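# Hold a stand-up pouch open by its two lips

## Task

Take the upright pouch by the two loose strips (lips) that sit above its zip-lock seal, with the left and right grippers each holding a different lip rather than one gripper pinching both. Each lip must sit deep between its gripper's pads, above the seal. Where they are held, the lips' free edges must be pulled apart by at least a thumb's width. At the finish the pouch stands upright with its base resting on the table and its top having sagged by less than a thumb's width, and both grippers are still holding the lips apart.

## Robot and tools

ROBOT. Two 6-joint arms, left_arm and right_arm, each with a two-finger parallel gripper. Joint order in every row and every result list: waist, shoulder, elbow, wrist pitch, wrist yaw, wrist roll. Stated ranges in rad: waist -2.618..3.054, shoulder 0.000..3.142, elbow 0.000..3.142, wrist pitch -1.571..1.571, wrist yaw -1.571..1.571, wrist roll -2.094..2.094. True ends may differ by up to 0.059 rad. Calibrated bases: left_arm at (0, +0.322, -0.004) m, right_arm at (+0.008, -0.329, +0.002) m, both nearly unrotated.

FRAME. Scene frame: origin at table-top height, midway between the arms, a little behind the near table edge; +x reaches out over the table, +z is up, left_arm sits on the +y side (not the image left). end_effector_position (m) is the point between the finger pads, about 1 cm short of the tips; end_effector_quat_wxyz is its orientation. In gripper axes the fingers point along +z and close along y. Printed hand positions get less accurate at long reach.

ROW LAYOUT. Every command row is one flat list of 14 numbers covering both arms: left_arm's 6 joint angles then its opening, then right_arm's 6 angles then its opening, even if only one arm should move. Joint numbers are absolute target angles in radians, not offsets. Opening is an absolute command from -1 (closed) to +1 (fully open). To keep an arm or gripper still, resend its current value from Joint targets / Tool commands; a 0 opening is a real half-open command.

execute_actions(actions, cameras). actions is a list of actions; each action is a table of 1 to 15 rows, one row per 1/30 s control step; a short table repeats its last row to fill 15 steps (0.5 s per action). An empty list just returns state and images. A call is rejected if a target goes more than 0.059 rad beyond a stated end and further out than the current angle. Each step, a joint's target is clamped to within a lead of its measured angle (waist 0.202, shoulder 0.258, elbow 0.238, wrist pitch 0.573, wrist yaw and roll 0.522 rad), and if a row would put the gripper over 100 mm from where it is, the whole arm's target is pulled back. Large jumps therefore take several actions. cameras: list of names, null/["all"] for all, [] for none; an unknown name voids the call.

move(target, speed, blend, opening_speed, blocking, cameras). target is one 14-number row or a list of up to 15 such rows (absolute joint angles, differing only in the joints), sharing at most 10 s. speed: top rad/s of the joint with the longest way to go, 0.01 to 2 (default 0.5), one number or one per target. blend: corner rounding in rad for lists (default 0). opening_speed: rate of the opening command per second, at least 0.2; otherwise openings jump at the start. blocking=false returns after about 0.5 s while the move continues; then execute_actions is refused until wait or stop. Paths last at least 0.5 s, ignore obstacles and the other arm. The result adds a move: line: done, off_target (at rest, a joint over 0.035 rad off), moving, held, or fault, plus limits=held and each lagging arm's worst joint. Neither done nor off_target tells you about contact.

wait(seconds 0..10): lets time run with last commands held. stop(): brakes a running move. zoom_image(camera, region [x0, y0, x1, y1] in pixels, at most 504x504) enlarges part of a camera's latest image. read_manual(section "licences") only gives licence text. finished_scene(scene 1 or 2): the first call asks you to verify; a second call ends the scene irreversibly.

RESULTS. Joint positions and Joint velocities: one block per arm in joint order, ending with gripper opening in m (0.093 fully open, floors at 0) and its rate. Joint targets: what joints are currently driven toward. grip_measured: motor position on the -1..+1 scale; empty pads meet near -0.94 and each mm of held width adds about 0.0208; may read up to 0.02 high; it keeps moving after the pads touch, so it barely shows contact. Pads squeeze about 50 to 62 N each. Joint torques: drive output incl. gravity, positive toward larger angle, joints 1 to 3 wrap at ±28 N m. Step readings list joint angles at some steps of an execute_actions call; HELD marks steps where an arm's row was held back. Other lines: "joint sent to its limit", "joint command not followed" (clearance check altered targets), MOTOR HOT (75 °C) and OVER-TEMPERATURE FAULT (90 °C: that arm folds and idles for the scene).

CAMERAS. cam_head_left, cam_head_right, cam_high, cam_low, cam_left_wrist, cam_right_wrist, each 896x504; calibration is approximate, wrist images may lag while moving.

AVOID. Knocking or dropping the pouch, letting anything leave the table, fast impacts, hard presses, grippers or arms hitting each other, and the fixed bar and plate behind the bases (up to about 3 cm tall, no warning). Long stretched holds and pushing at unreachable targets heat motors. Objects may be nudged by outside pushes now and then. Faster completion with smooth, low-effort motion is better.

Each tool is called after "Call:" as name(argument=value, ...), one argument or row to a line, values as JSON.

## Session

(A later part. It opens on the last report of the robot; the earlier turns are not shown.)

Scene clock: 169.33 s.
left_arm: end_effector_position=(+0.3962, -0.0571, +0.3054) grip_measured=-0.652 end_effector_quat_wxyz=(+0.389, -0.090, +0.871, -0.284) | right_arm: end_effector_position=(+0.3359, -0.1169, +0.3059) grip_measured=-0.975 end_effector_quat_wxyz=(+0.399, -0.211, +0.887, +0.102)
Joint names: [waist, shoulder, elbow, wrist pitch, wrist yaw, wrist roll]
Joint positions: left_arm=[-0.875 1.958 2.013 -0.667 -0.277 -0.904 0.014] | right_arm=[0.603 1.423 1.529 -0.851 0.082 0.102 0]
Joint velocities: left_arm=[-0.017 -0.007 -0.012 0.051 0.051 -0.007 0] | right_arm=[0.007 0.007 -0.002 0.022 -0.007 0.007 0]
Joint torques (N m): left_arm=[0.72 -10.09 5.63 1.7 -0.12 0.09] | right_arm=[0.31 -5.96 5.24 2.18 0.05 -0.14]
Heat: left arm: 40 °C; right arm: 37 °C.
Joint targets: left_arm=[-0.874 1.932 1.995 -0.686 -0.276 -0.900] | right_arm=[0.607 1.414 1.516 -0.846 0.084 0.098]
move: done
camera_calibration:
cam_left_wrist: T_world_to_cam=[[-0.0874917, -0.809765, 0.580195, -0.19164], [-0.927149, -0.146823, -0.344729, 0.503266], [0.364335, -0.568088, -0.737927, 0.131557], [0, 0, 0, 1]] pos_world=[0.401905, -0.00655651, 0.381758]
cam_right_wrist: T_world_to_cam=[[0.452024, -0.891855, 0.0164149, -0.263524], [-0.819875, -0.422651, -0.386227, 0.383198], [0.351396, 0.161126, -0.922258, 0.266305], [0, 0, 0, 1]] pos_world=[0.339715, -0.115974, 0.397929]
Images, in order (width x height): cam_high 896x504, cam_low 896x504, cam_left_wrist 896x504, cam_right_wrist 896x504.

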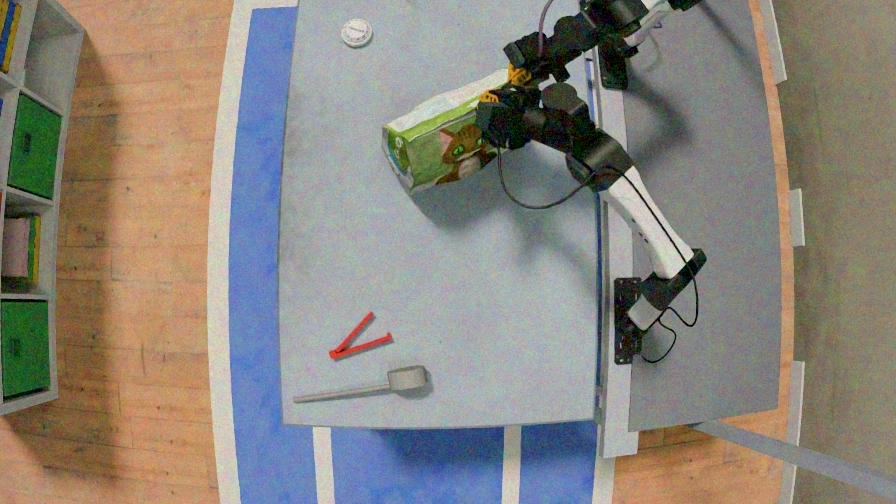

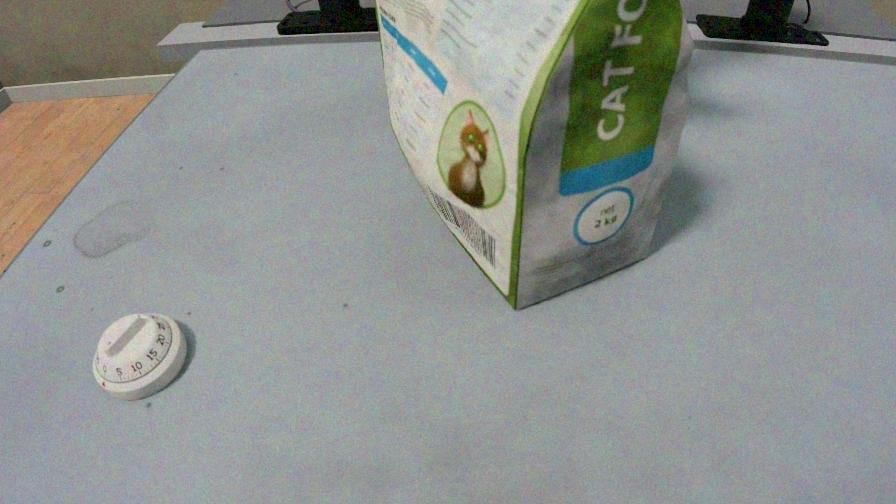

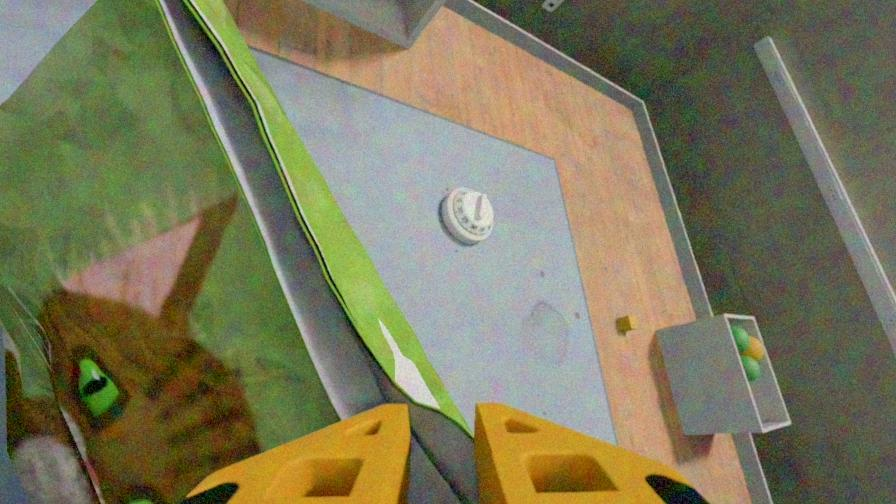

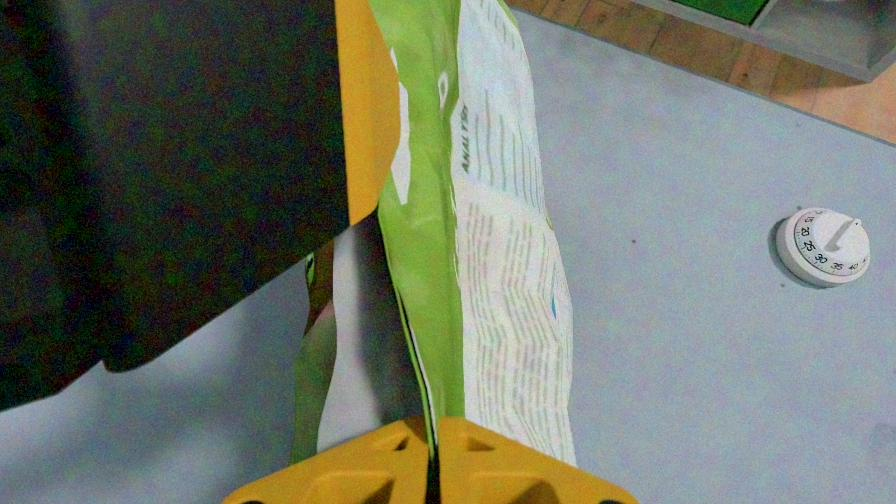

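Call:
move(
  target=[-0.873,2.007,2.180,-0.818,-0.276,-0.900,-0.65,0.607,1.414,1.516,-0.846,0.084,0.098,-1],
  speed=0.15,
  cameras=["cam_left_wrist","cam_right_wrist"],
)

Call:
zoom_image(
  camera="cam_left_wrist",
  region=[250, 150, 650, 504],
)

Call:
zoom_image(
  camera="cam_right_wrist",
  region=[250, 0, 550, 350],
)

Scene clock: 178.53 s.
left_arm: end_effector_position=(+0.3919, -0.0519, +0.3212) grip_measured=-0.652 end_effector_quat_wxyz=(+0.381, -0.088, +0.879, -0.273) | right_arm: end_effector_position=(+0.3362, -0.1167, +0.3062) grip_measured=-0.975 end_effector_quat_wxyz=(+0.400, -0.211, +0.886, +0.103)
Joint names: [waist, shoulder, elbow, wrist pitch, wrist yaw, wrist roll]
Joint positions: left_arm=[-0.875 1.989 2.152 -0.808 -0.277 -0.904 0.014] | right_arm=[0.603 1.423 1.529 -0.849 0.082 0.102 0]
Joint velocities: left_arm=[0.007 0.002 -0.007 -0.022 0.081 -0.007 0.001] | right_arm=[-0.007 0.002 0.012 -0.007 -0.007 0.022 0]
Joint torques (N m): left_arm=[0.72 -6.79 9.24 1.82 -0.1 0.12] | right_arm=[0.34 -6.19 5.18 2.15 0 -0.14]
Heat: left arm: 41 °C; right arm: 37 °C.
Joint targets: left_arm=[-0.873 2.007 2.180 -0.818 -0.276 -0.900] | right_arm=[0.607 1.414 1.516 -0.846 0.084 0.098]
move: done
camera_calibration:
cam_left_wrist: T_world_to_cam=[[-0.0752504, -0.824002, 0.561568, -0.196599], [-0.93454, -0.138154, -0.327945, 0.503436], [0.34781, -0.549486, -0.759666, 0.162167], [0, 0, 0, 1]] pos_world=[0.399283, -0.00333741, 0.398696]
cam_right_wrist: T_world_to_cam=[[0.452013, -0.891865, 0.0161629, -0.263406], [-0.81926, -0.422246, -0.387972, 0.383986], [0.352843, 0.162127, -0.92153, 0.265914], [0, 0, 0, 1]] pos_world=[0.339821, -0.115898, 0.398281]
Images, in order (width x height): cam_left_wrist 896x504, cam_right_wrist 896x504.

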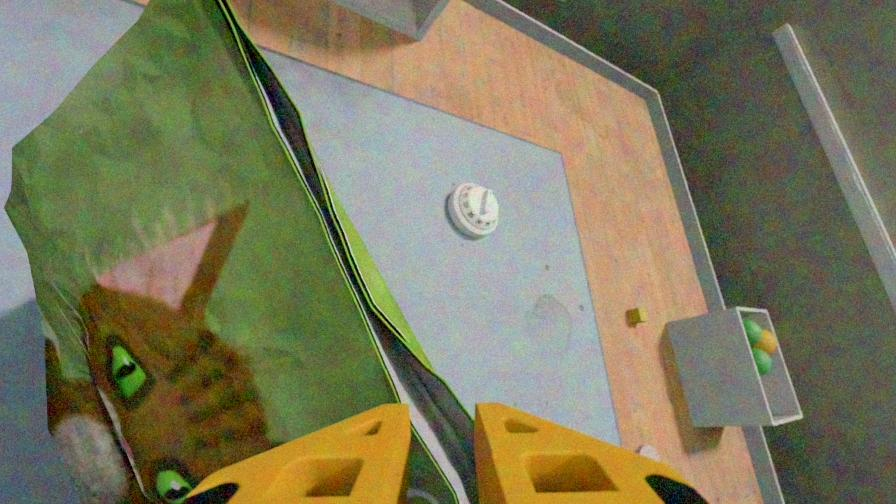

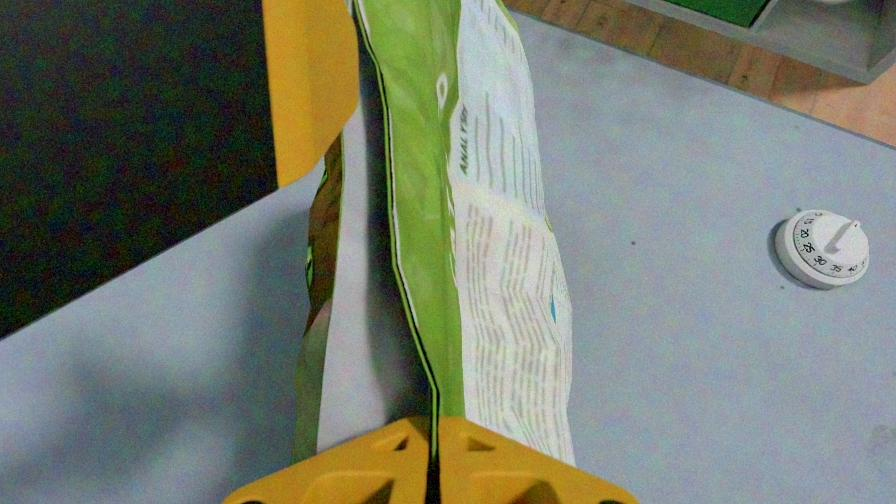

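Scaled by 1.260 from the camera's 896x504 image, which has a finer 1280x720 frame.

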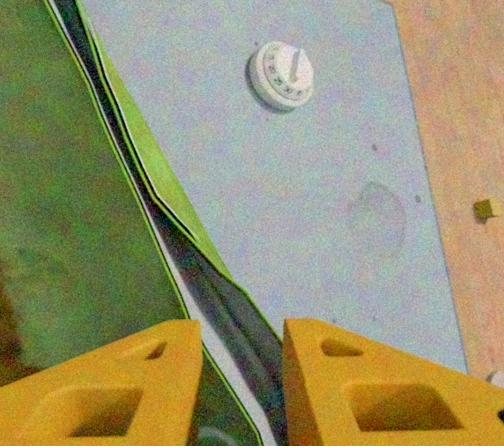

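Scaled by 1.440 from the camera's 896x504 image, which has a finer 1280x720 frame.

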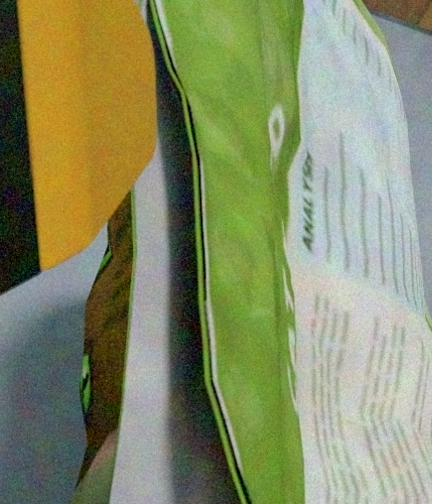

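Call:
move(
  target=[-0.868,1.906,1.953,-0.675,-0.276,-0.900,-0.65,0.607,1.414,1.516,-0.846,0.084,0.098,-1],
  speed=0.12,
  cameras=["cam_left_wrist","cam_right_wrist"],
)

Call:
zoom_image(
  camera="cam_left_wrist",
  region=[250, 150, 650, 504],
)

Call:
zoom_image(
  camera="cam_right_wrist",
  region=[250, 0, 550, 350],
)

Scene clock: 188.57 s.
left_arm: end_effector_position=(+0.3909, -0.0503, +0.2919) grip_measured=-0.652 end_effector_quat_wxyz=(+0.378, -0.088, +0.882, -0.269) | right_arm: end_effector_position=(+0.3362, -0.1167, +0.3062) grip_measured=-0.975 end_effector_quat_wxyz=(+0.400, -0.211, +0.886, +0.103)
Joint names: [waist, shoulder, elbow, wrist pitch, wrist yaw, wrist roll]
Joint positions: left_arm=[-0.874 1.939 1.966 -0.683 -0.277 -0.904 0.014] | right_arm=[0.603 1.423 1.529 -0.849 0.082 0.102 0]
Joint velocities: left_arm=[0.012 -0.002 0.002 0.007 -0.022 -0.022 0.001] | right_arm=[-0.002 -0.007 -0.017 0.037 0.051 -0.022 0]
Joint torques (N m): left_arm=[1.09 -10.43 6 1.93 -0.13 0.13] | right_arm=[0.29 -5.86 5.09 2.17 0.02 -0.14]
Heat: left arm: 41 °C; right arm: 38 °C.
Joint targets: left_arm=[-0.868 1.906 1.953 -0.675 -0.276 -0.900] | right_arm=[0.607 1.414 1.516 -0.846 0.084 0.098]
move: done
camera_calibration:
cam_left_wrist: T_world_to_cam=[[-0.0704354, -0.828559, 0.555453, -0.179181], [-0.936694, -0.136528, -0.322436, 0.492479], [0.342993, -0.543001, -0.76649, 0.14535], [0, 0, 0, 1]] pos_world=[0.398827, -0.00229977, 0.369729]
cam_right_wrist: T_world_to_cam=[[0.452013, -0.891865, 0.0161629, -0.263406], [-0.81926, -0.422246, -0.387972, 0.383986], [0.352843, 0.162127, -0.92153, 0.265914], [0, 0, 0, 1]] pos_world=[0.339821, -0.115898, 0.398281]
Images, in order (width x height): cam_left_wrist 896x504, cam_right_wrist 896x504.

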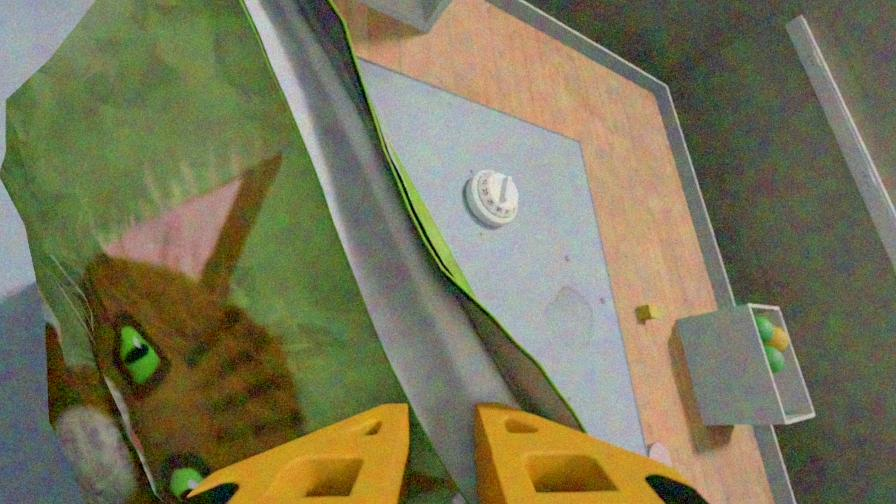

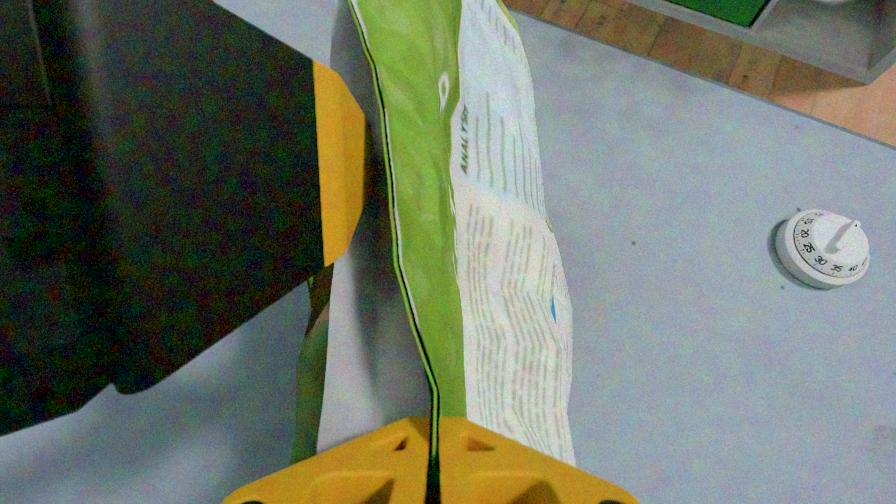

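Scaled by 1.260 from the camera's 896x504 image, which has a finer 1280x720 frame.

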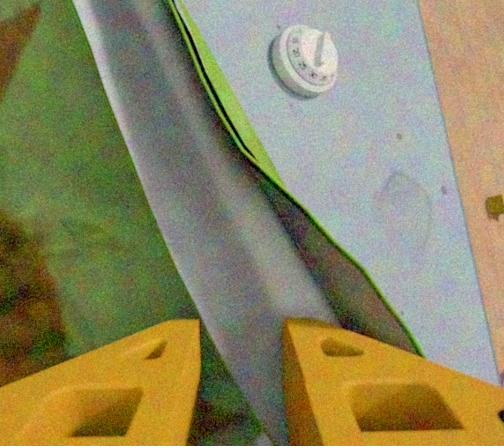

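Scaled by 1.440 from the camera's 896x504 image, which has a finer 1280x720 frame.

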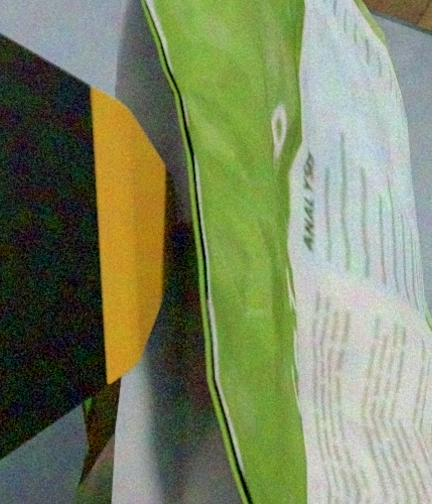

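Call:
move(
  target=[-0.868,1.906,1.953,-0.675,-0.276,-0.900,-1,0.607,1.414,1.516,-0.846,0.084,0.098,-1],
  opening_speed=0.3,
  cameras=["cam_left_wrist","cam_right_wrist"],
)

Call:
zoom_image(
  camera="cam_left_wrist",
  region=[250, 150, 650, 504],
)

Scene clock: 193.80 s.
left_arm: end_effector_position=(+0.3916, -0.0498, +0.2920) grip_measured=-0.981 end_effector_quat_wxyz=(+0.378, -0.089, +0.881, -0.269) | right_arm: end_effector_position=(+0.3362, -0.1167, +0.3062) grip_measured=-0.975 end_effector_quat_wxyz=(+0.400, -0.211, +0.886, +0.103)
Joint names: [waist, shoulder, elbow, wrist pitch, wrist yaw, wrist roll]
Joint positions: left_arm=[-0.872 1.939 1.965 -0.682 -0.277 -0.904 0] | right_arm=[0.603 1.423 1.529 -0.849 0.082 0.102 0]
Joint velocities: left_arm=[-0.012 -0.002 -0.002 0.051 -0.081 -0.007 0] | right_arm=[0.017 0.002 -0.007 0.007 -0.022 -0.037 0]
Joint torques (N m): left_arm=[1.02 -10.58 5.96 1.93 -0.09 0.1] | right_arm=[0.35 -5.97 5.44 2.16 0.03 -0.11]
Heat: left arm: 42 °C; right arm: 38 °C.
Joint targets: left_arm=[-0.868 1.906 1.953 -0.675 -0.276 -0.900] | right_arm=[0.607 1.414 1.516 -0.846 0.084 0.098]
move: done
camera_calibration:
cam_left_wrist: T_world_to_cam=[[-0.0694252, -0.828339, 0.555908, -0.17926], [-0.936333, -0.138153, -0.322792, 0.493069], [0.344182, -0.542925, -0.76601, 0.144825], [0, 0, 0, 1]] pos_world=[0.399385, -0.00174038, 0.369748]
cam_right_wrist: T_world_to_cam=[[0.452013, -0.891865, 0.0161629, -0.263406], [-0.81926, -0.422246, -0.387972, 0.383986], [0.352843, 0.162127, -0.92153, 0.265914], [0, 0, 0, 1]] pos_world=[0.339821, -0.115898, 0.398281]
Images, in order (width x height): cam_left_wrist 896x504, cam_right_wrist 896x504.

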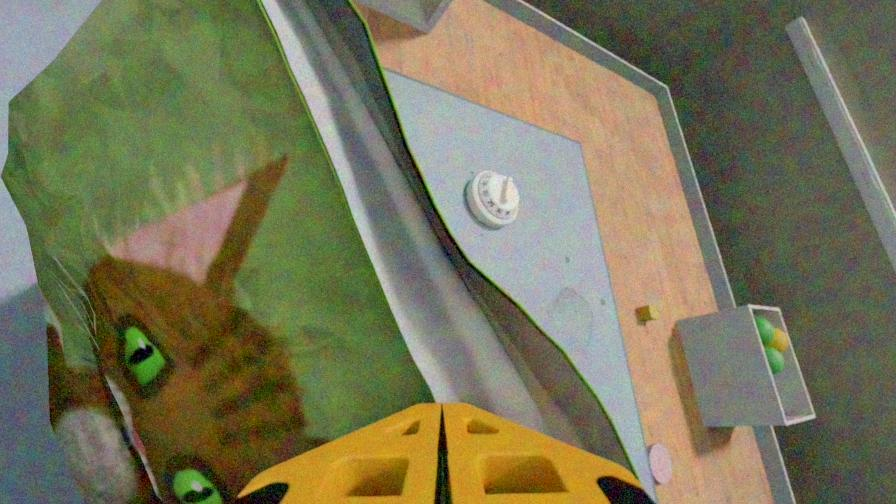

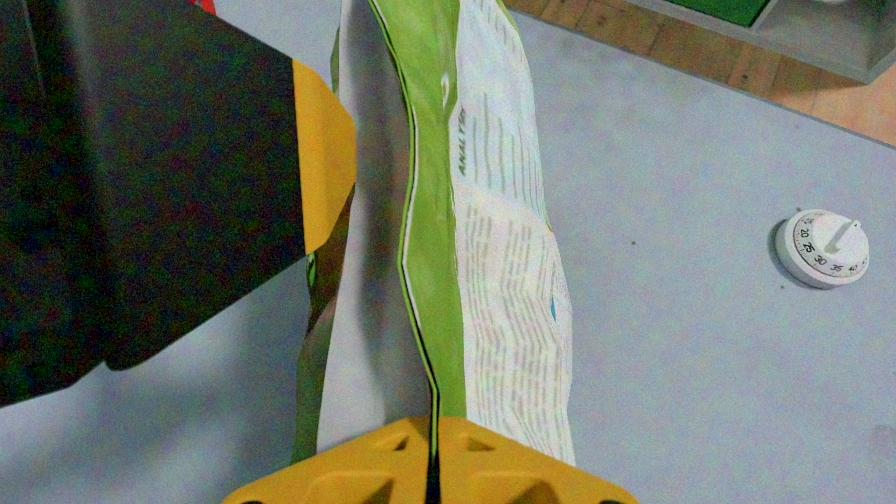

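Scaled by 1.260 from the camera's 896x504 image, which has a finer 1280x720 frame.

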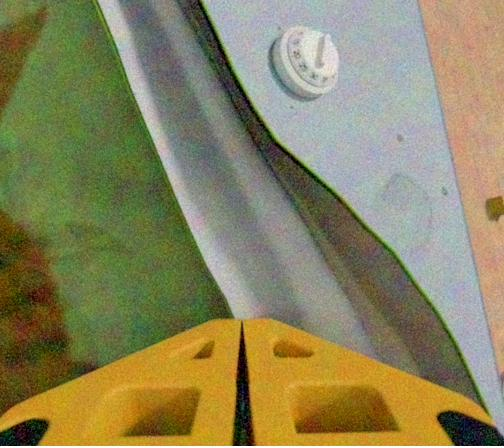

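Call:
move(
  target=[-0.864,1.864,1.903,-0.659,-0.276,-0.900,-1,0.597,1.414,1.516,-0.846,0.084,0.098,-1],
  speed=0.05,
)

Scene clock: 201.87 s.
left_arm: end_effector_position=(+0.3861, -0.0407, +0.2928) grip_measured=-0.981 end_effector_quat_wxyz=(+0.378, -0.090, +0.882, -0.267) | right_arm: end_effector_position=(+0.3362, -0.1167, +0.3062) grip_measured=-0.975 end_effector_quat_wxyz=(+0.400, -0.211, +0.886, +0.103)
Joint names: [waist, shoulder, elbow, wrist pitch, wrist yaw, wrist roll]
Joint positions: left_arm=[-0.869 1.897 1.915 -0.676 -0.277 -0.904 0] | right_arm=[0.603 1.423 1.529 -0.849 0.082 0.102 0]
Joint velocities: left_arm=[-0.017 0.007 0.002 -0.081 -0.051 0.007 0] | right_arm=[-0.002 -0.002 -0.017 -0.037 -0.037 0.022 0]
Joint torques (N m): left_arm=[1.05 -10.24 5.87 2.04 -0.11 0.11] | right_arm=[-0.34 -5.96 5.19 2.16 0.07 -0.18]
Heat: left arm: 44 °C; right arm: 38 °C.
Joint targets: left_arm=[-0.864 1.864 1.903 -0.659 -0.276 -0.900] | right_arm=[0.597 1.414 1.516 -0.846 0.084 0.098]
move: done
camera_calibration:
cam_left_wrist: T_world_to_cam=[[-0.0655716, -0.829662, 0.554402, -0.173731], [-0.936454, -0.140711, -0.321333, 0.488965], [0.344608, -0.540242, -0.767713, 0.15272], [0, 0, 0, 1]] pos_world=[0.393873, 0.00717088, 0.370682]
cam_right_wrist: T_world_to_cam=[[0.452013, -0.891865, 0.0161629, -0.263406], [-0.81926, -0.422246, -0.387972, 0.383986], [0.352843, 0.162127, -0.92153, 0.265914], [0, 0, 0, 1]] pos_world=[0.339821, -0.115898, 0.398281]

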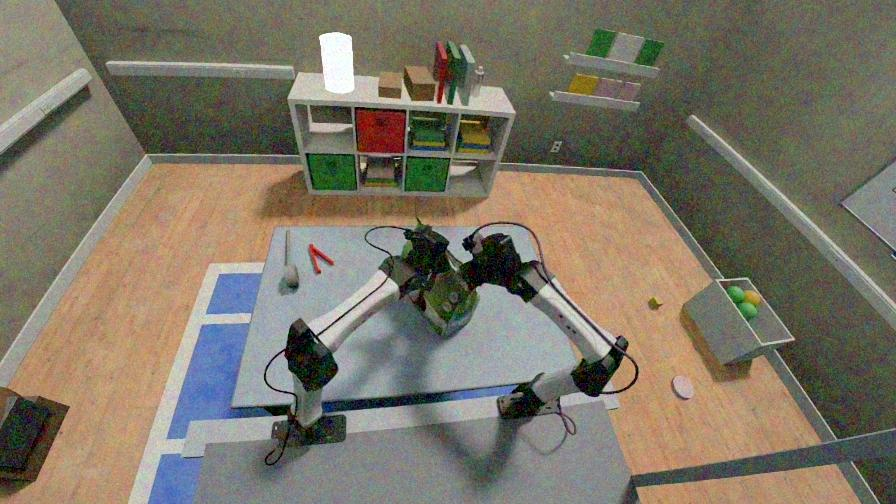

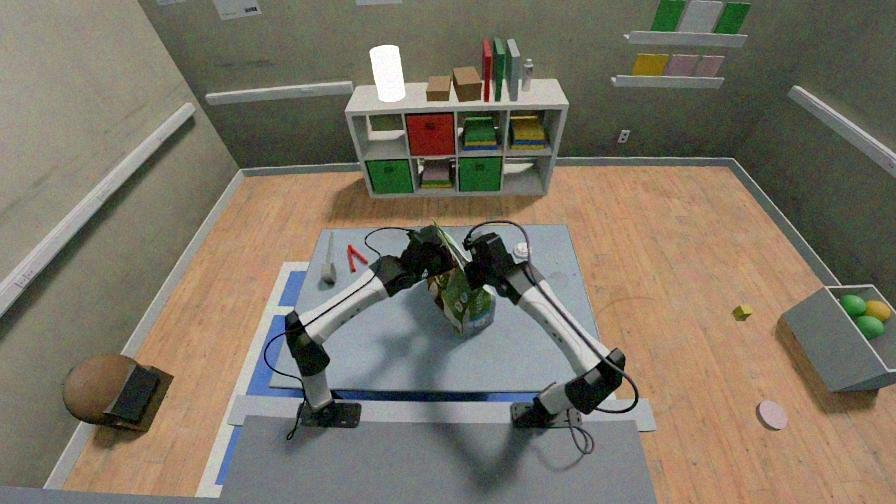

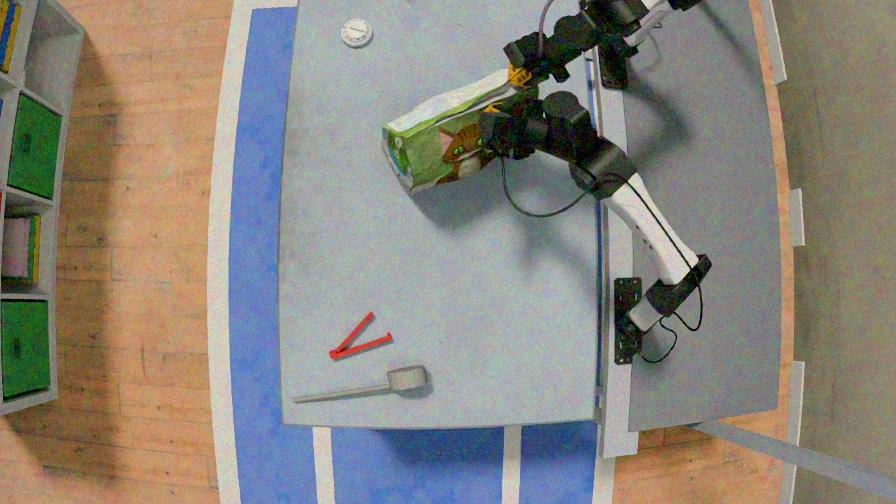

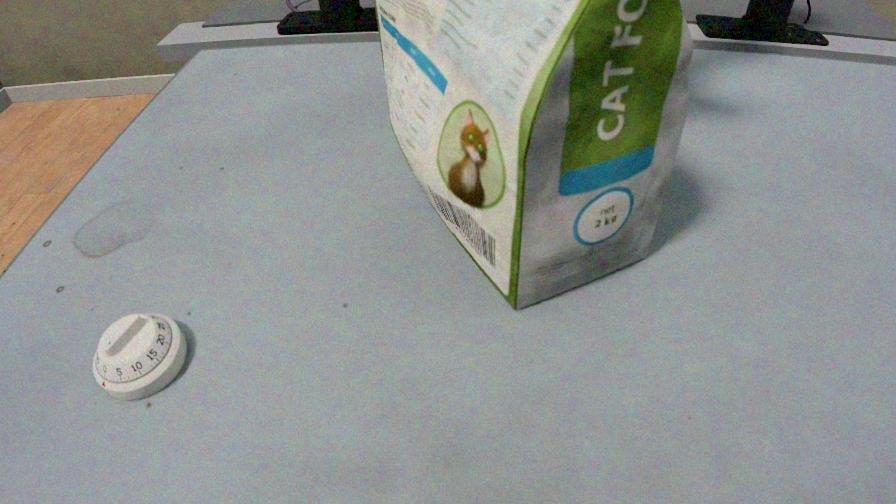

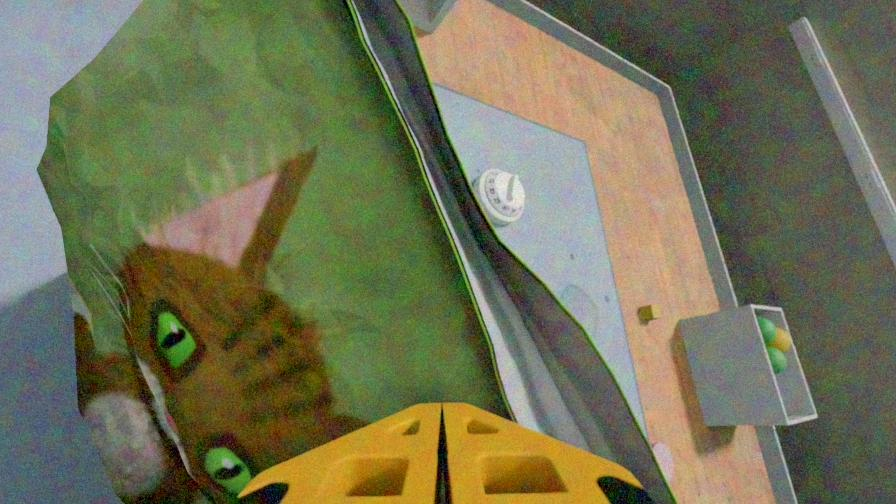

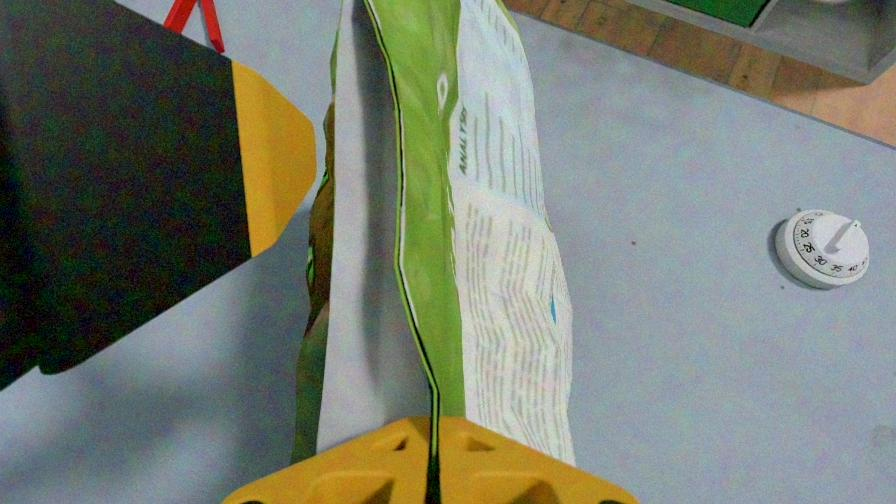

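Call:
zoom_image(
  camera="cam_left_wrist",
  region=[340, 300, 640, 504],
)

Call:
zoom_image(
  camera="cam_right_wrist",
  region=[200, 0, 500, 504],
)

Call:
zoom_image(
  camera="cam_high",
  region=[370, 40, 570, 200],
)

Scaled by 1.680 from the camera's 896x504 image, which has a finer 1280x720 frame.

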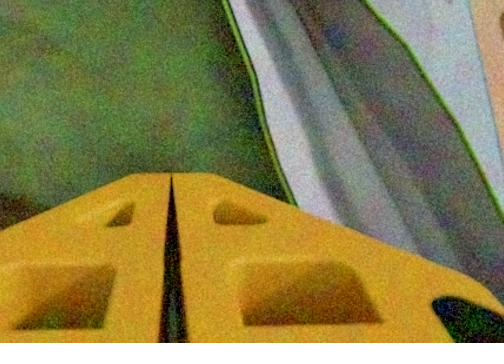

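Scaled by 1.000.

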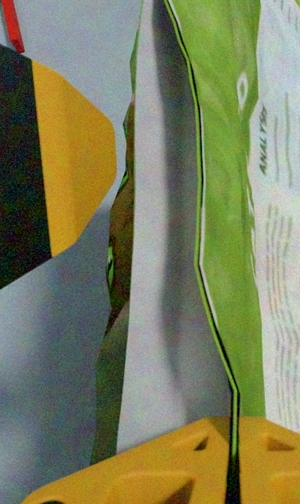

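Scaled by 2.520 from the camera's 896x504 image, which has a finer 1280x720 frame.

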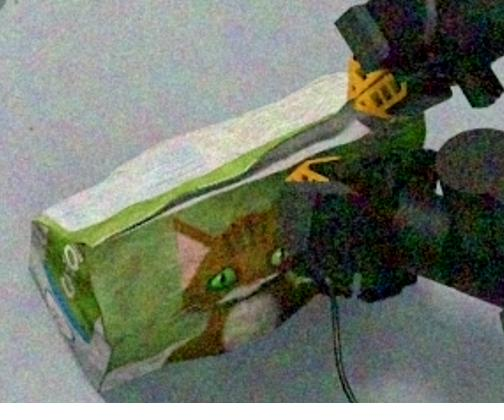

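Call:
move(
  target=[-0.864,1.864,1.903,-0.659,-0.276,-0.900,-0.4,0.597,1.414,1.516,-0.846,0.084,0.098,-1],
  opening_speed=1,
  cameras=[],
)

Call:
move(
  target=[-0.879,1.757,1.853,-0.716,-0.276,-0.900,-0.4,0.597,1.414,1.516,-0.846,0.084,0.098,-1],
  speed=0.1,
  cameras=["cam_left_wrist","cam_right_wrist","cam_high"],
)

Call:
zoom_image(
  camera="cam_high",
  region=[370, 40, 570, 200],
)

Scene clock: 244.03 s.
left_arm: end_effector_position=(+0.3862, -0.0408, +0.2927) grip_measured=-0.402 end_effector_quat_wxyz=(+0.378, -0.090, +0.882, -0.267) | right_arm: end_effector_position=(+0.3362, -0.1167, +0.3062) grip_measured=-0.975 end_effector_quat_wxyz=(+0.400, -0.211, +0.886, +0.103)
Joint names: [waist, shoulder, elbow, wrist pitch, wrist yaw, wrist roll]
Joint positions: left_arm=[-0.869 1.897 1.914 -0.675 -0.277 -0.904 0.026] | right_arm=[0.603 1.423 1.529 -0.849 0.082 0.102 0]
Joint velocities: left_arm=[0.007 0.002 -0.002 -0.081 -0.051 0.022 0] | right_arm=[0.012 -0.002 0.017 -0.066 -0.11 0.007 0]
Joint torques (N m): left_arm=[1.22 -10.32 6.17 2.02 -0.12 0.11] | right_arm=[-0.5 -5.93 5.23 2.14 0.04 -0.12]
Heat: left arm: 46 °C; right arm: 38 °C.
Joint targets: left_arm=[-0.864 1.864 1.903 -0.659 -0.276 -0.900] | right_arm=[0.597 1.414 1.516 -0.846 0.084 0.098]
move: done
No camera images: "cameras" was empty.

Scene clock: 245.63 s.
left_arm: end_effector_position=(+0.3658, -0.0194, +0.3213) grip_measured=-0.402 end_effector_quat_wxyz=(+0.386, -0.091, +0.875, -0.279) | right_arm: end_effector_position=(+0.3362, -0.1167, +0.3062) grip_measured=-0.975 end_effector_quat_wxyz=(+0.400, -0.211, +0.886, +0.103)
Joint names: [waist, shoulder, elbow, wrist pitch, wrist yaw, wrist roll]
Joint positions: left_arm=[-0.872 1.783 1.864 -0.707 -0.277 -0.904 0.026] | right_arm=[0.603 1.423 1.529 -0.849 0.082 0.102 0]
Joint velocities: left_arm=[0.007 -0.002 -0.002 0.007 -0.007 -0.007 0] | right_arm=[0.007 -0.002 -0.017 0.022 -0.022 0.037 0]
Joint torques (N m): left_arm=[-0.02 -8.99 5.98 1.79 -0.11 0.08] | right_arm=[-0.35 -6.08 5.24 2.18 0.05 -0.12]
Heat: left arm: 46 °C; right arm: 38 °C.
Joint targets: left_arm=[-0.879 1.757 1.853 -0.716 -0.276 -0.900] | right_arm=[0.597 1.414 1.516 -0.846 0.084 0.098]
move: done
camera_calibration:
cam_left_wrist: T_world_to_cam=[[-0.0797895, -0.816112, 0.572359, -0.17351], [-0.92976, -0.146101, -0.337935, 0.484865], [0.359415, -0.55912, -0.747131, 0.180721], [0, 0, 0, 1]] pos_world=[0.37201, 0.0302806, 0.398185]
cam_right_wrist: T_world_to_cam=[[0.452013, -0.891865, 0.0161629, -0.263406], [-0.81926, -0.422246, -0.387972, 0.383986], [0.352843, 0.162127, -0.92153, 0.265914], [0, 0, 0, 1]] pos_world=[0.339821, -0.115898, 0.398281]
Images, in order (width x height): cam_high 896x504, cam_left_wrist 896x504, cam_right_wrist 896x504.

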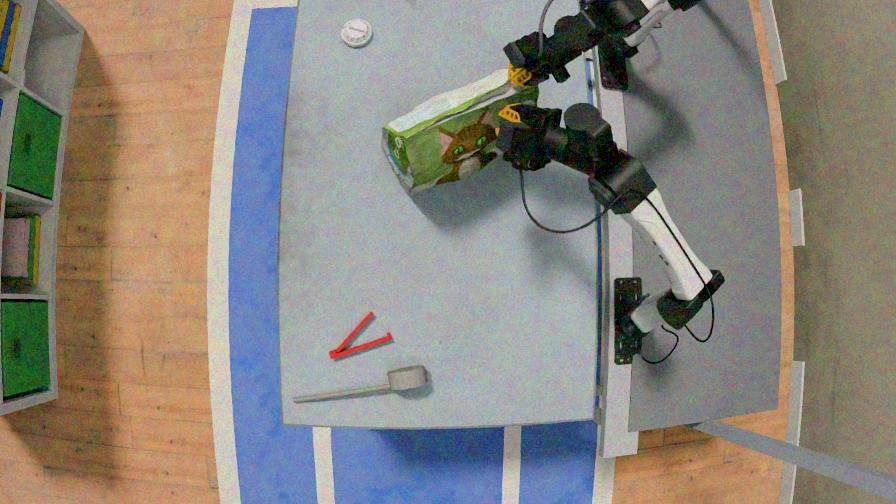

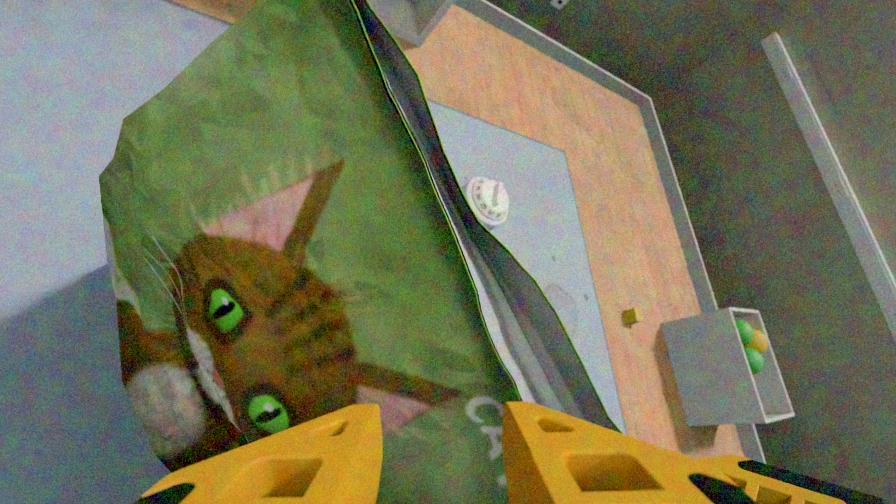

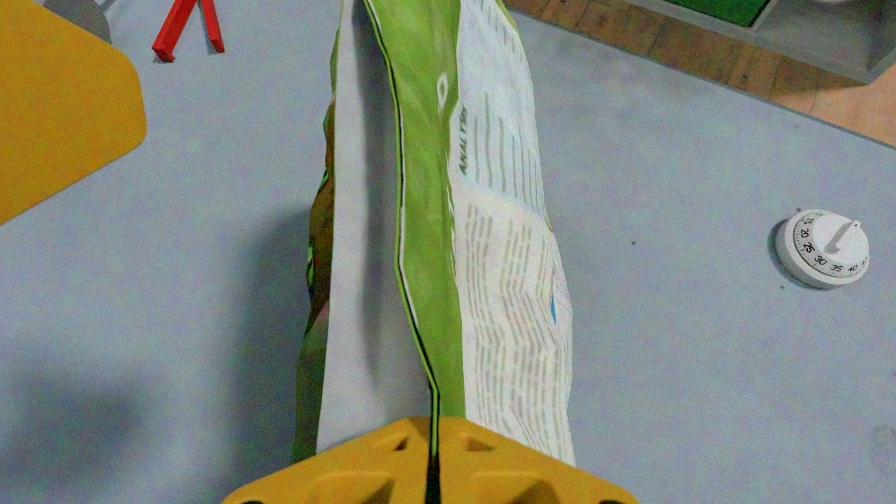

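Scaled by 2.520 from the camera's 896x504 image, which has a finer 1280x720 frame.

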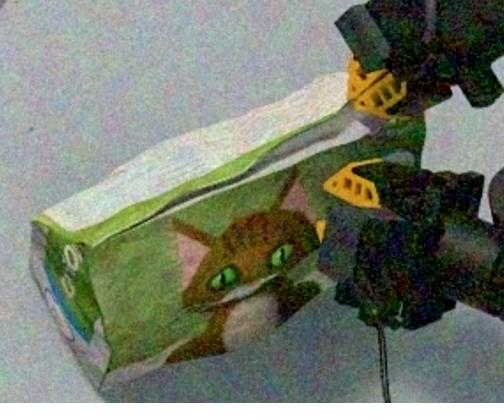

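Call:
move(
  target=[-0.957,1.997,2.233,-0.99,-0.45,-0.98,-0.45,0.597,1.414,1.516,-0.846,0.084,0.098,-1],
  speed=0.25,
  cameras=["cam_left_wrist","cam_right_wrist","cam_high"],
)

Call:
zoom_image(
  camera="cam_high",
  region=[370, 40, 570, 200],
)

Scene clock: 268.70 s.
left_arm: end_effector_position=(+0.3634, -0.0387, +0.3226) grip_measured=-0.448 end_effector_quat_wxyz=(+0.392, -0.112, +0.889, -0.209) | right_arm: end_effector_position=(+0.3362, -0.1167, +0.3062) grip_measured=-0.975 end_effector_quat_wxyz=(+0.400, -0.211, +0.886, +0.103)
Joint names: [waist, shoulder, elbow, wrist pitch, wrist yaw, wrist roll]
Joint positions: left_arm=[-0.95 1.981 2.206 -0.981 -0.444 -0.974 0.024] | right_arm=[0.603 1.423 1.529 -0.849 0.082 0.102 0]
Joint velocities: left_arm=[-0.022 -0.002 0.002 -0.022 0.007 0.037 0.001] | right_arm=[-0.002 0.007 0.002 0.007 0.081 -0.051 0]
Joint torques (N m): left_arm=[0.21 -6.64 8.8 1.66 -0.24 -0.06] | right_arm=[-0.44 -5.97 5.19 2.18 0.04 -0.12]
Heat: left arm: 46 °C; right arm: 39 °C.
Joint targets: left_arm=[-0.957 1.997 2.233 -0.990 -0.450 -0.980] | right_arm=[0.597 1.414 1.516 -0.846 0.084 0.098]
move: done
camera_calibration:
cam_left_wrist: T_world_to_cam=[[0.012075, -0.879972, 0.474871, -0.194528], [-0.922431, -0.193117, -0.334404, 0.474663], [0.385972, -0.433998, -0.814046, 0.188543], [0, 0, 0, 1]] pos_world=[0.367421, 0.00231389, 0.404588]
cam_right_wrist: T_world_to_cam=[[0.452013, -0.891865, 0.0161629, -0.263406], [-0.81926, -0.422246, -0.387972, 0.383986], [0.352843, 0.162127, -0.92153, 0.265914], [0, 0, 0, 1]] pos_world=[0.339821, -0.115898, 0.398281]
Images, in order (width x height): cam_high 896x504, cam_left_wrist 896x504, cam_right_wrist 896x504.

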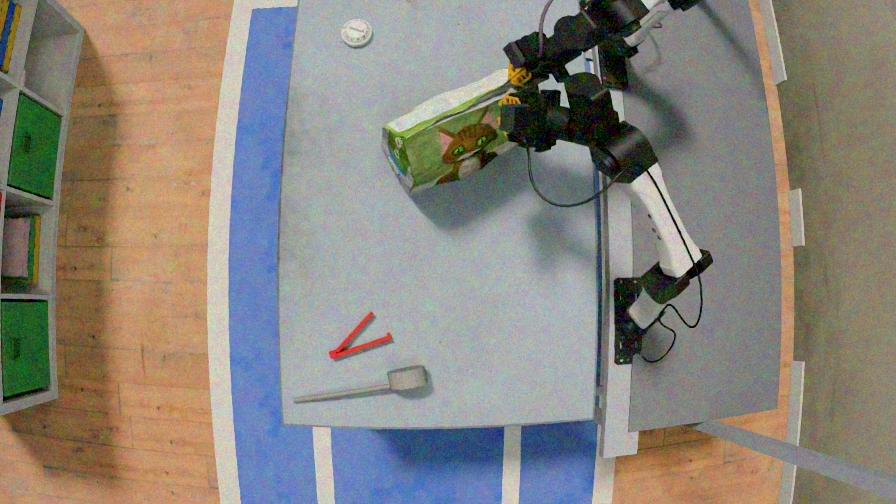

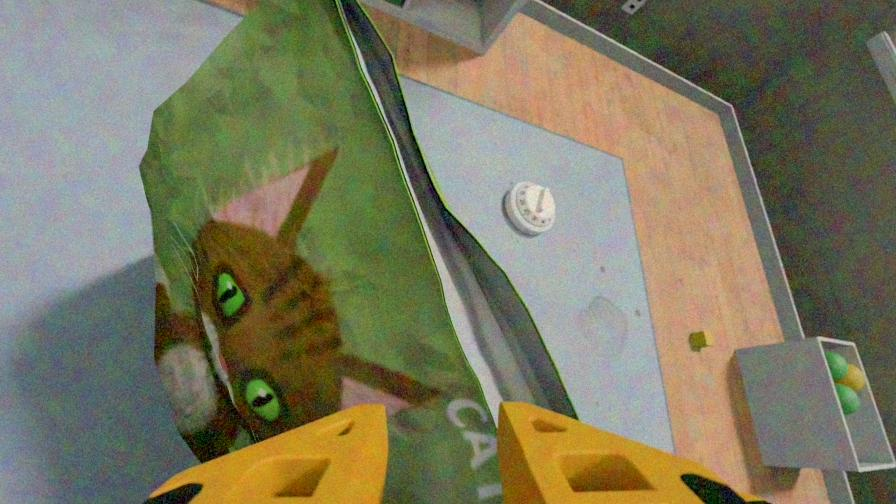

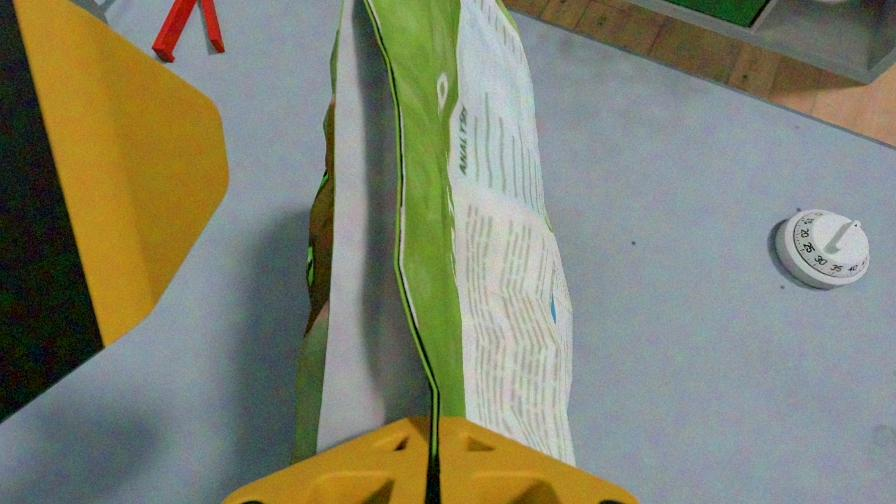

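Scaled by 2.520 from the camera's 896x504 image, which has a finer 1280x720 frame.

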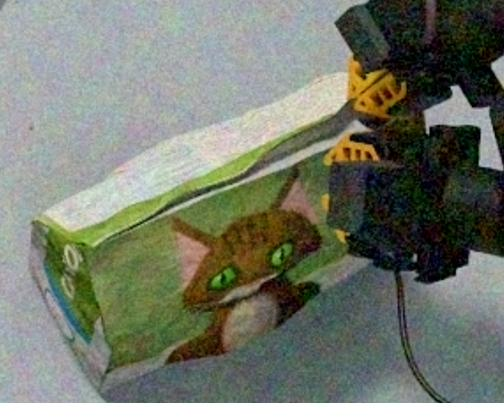

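Call:
move(
  target=[-0.957,2.057,2.276,-0.973,-0.45,-0.98,-0.45,0.597,1.414,1.516,-0.846,0.084,0.098,-1],
  speed=0.1,
  cameras=["cam_left_wrist","cam_right_wrist"],
)

Scene clock: 274.80 s.
left_arm: end_effector_position=(+0.3716, -0.0495, +0.3086) grip_measured=-0.448 end_effector_quat_wxyz=(+0.388, -0.111, +0.893, -0.200) | right_arm: end_effector_position=(+0.3362, -0.1167, +0.3062) grip_measured=-0.975 end_effector_quat_wxyz=(+0.400, -0.211, +0.886, +0.103)
Joint names: [waist, shoulder, elbow, wrist pitch, wrist yaw, wrist roll]
Joint positions: left_arm=[-0.95 2.041 2.247 -0.983 -0.445 -0.975 0.024] | right_arm=[0.603 1.423 1.529 -0.849 0.082 0.102 0]
Joint velocities: left_arm=[-0.002 -0.007 0.002 0.066 0.081 -0.007 0] | right_arm=[-0.002 -0.012 -0.002 0.022 -0.081 -0.022 0]
Joint torques (N m): left_arm=[0.05 -7.1 9.11 1.77 -0.24 -0.04] | right_arm=[-0.42 -5.96 5.38 2.18 0.02 -0.17]
Heat: left arm: 45 °C; right arm: 39 °C.
Joint targets: left_arm=[-0.957 2.057 2.276 -0.973 -0.450 -0.980] | right_arm=[0.597 1.414 1.516 -0.846 0.084 0.098]
move: done
camera_calibration:
cam_left_wrist: T_world_to_cam=[[0.0186998, -0.887615, 0.460206, -0.195802], [-0.926157, -0.188786, -0.326485, 0.474616], [0.376674, -0.420118, -0.825602, 0.17704], [0, 0, 0, 1]] pos_world=[0.376544, -0.00981787, 0.391229]
cam_right_wrist: T_world_to_cam=[[0.452013, -0.891865, 0.0161629, -0.263406], [-0.81926, -0.422246, -0.387972, 0.383986], [0.352843, 0.162127, -0.92153, 0.265914], [0, 0, 0, 1]] pos_world=[0.339821, -0.115898, 0.398281]
Images, in order (width x height): cam_left_wrist 896x504, cam_right_wrist 896x504.

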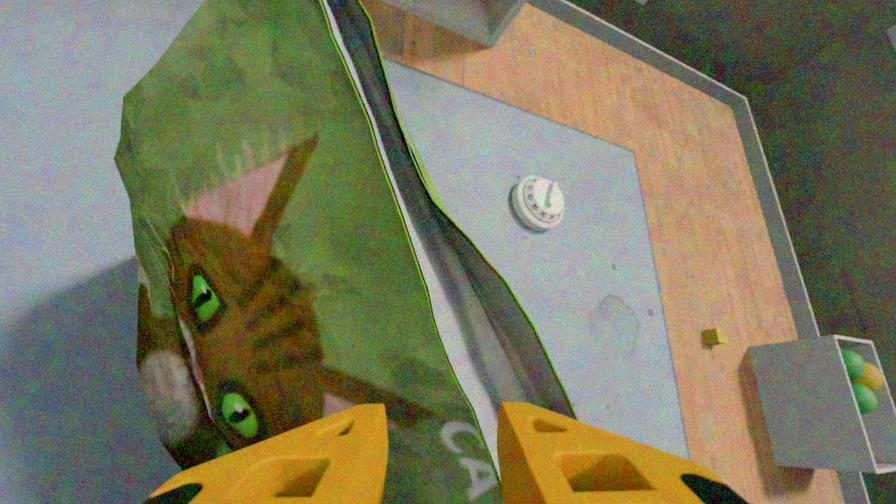

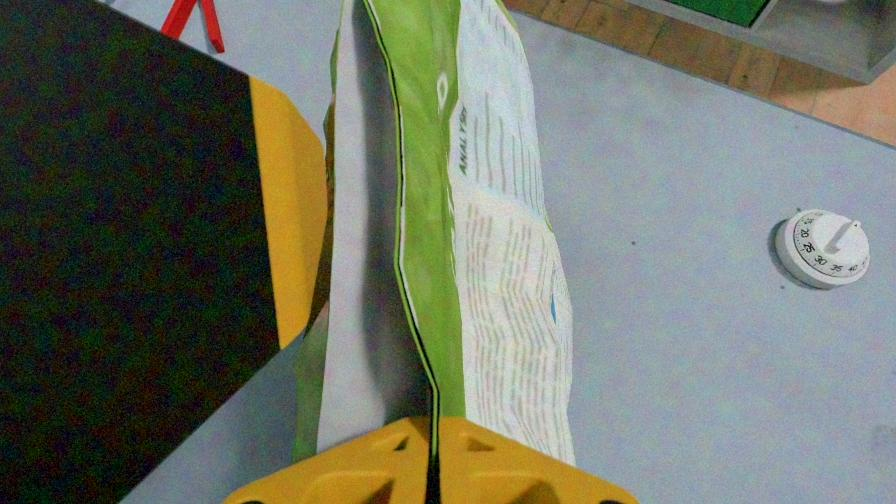

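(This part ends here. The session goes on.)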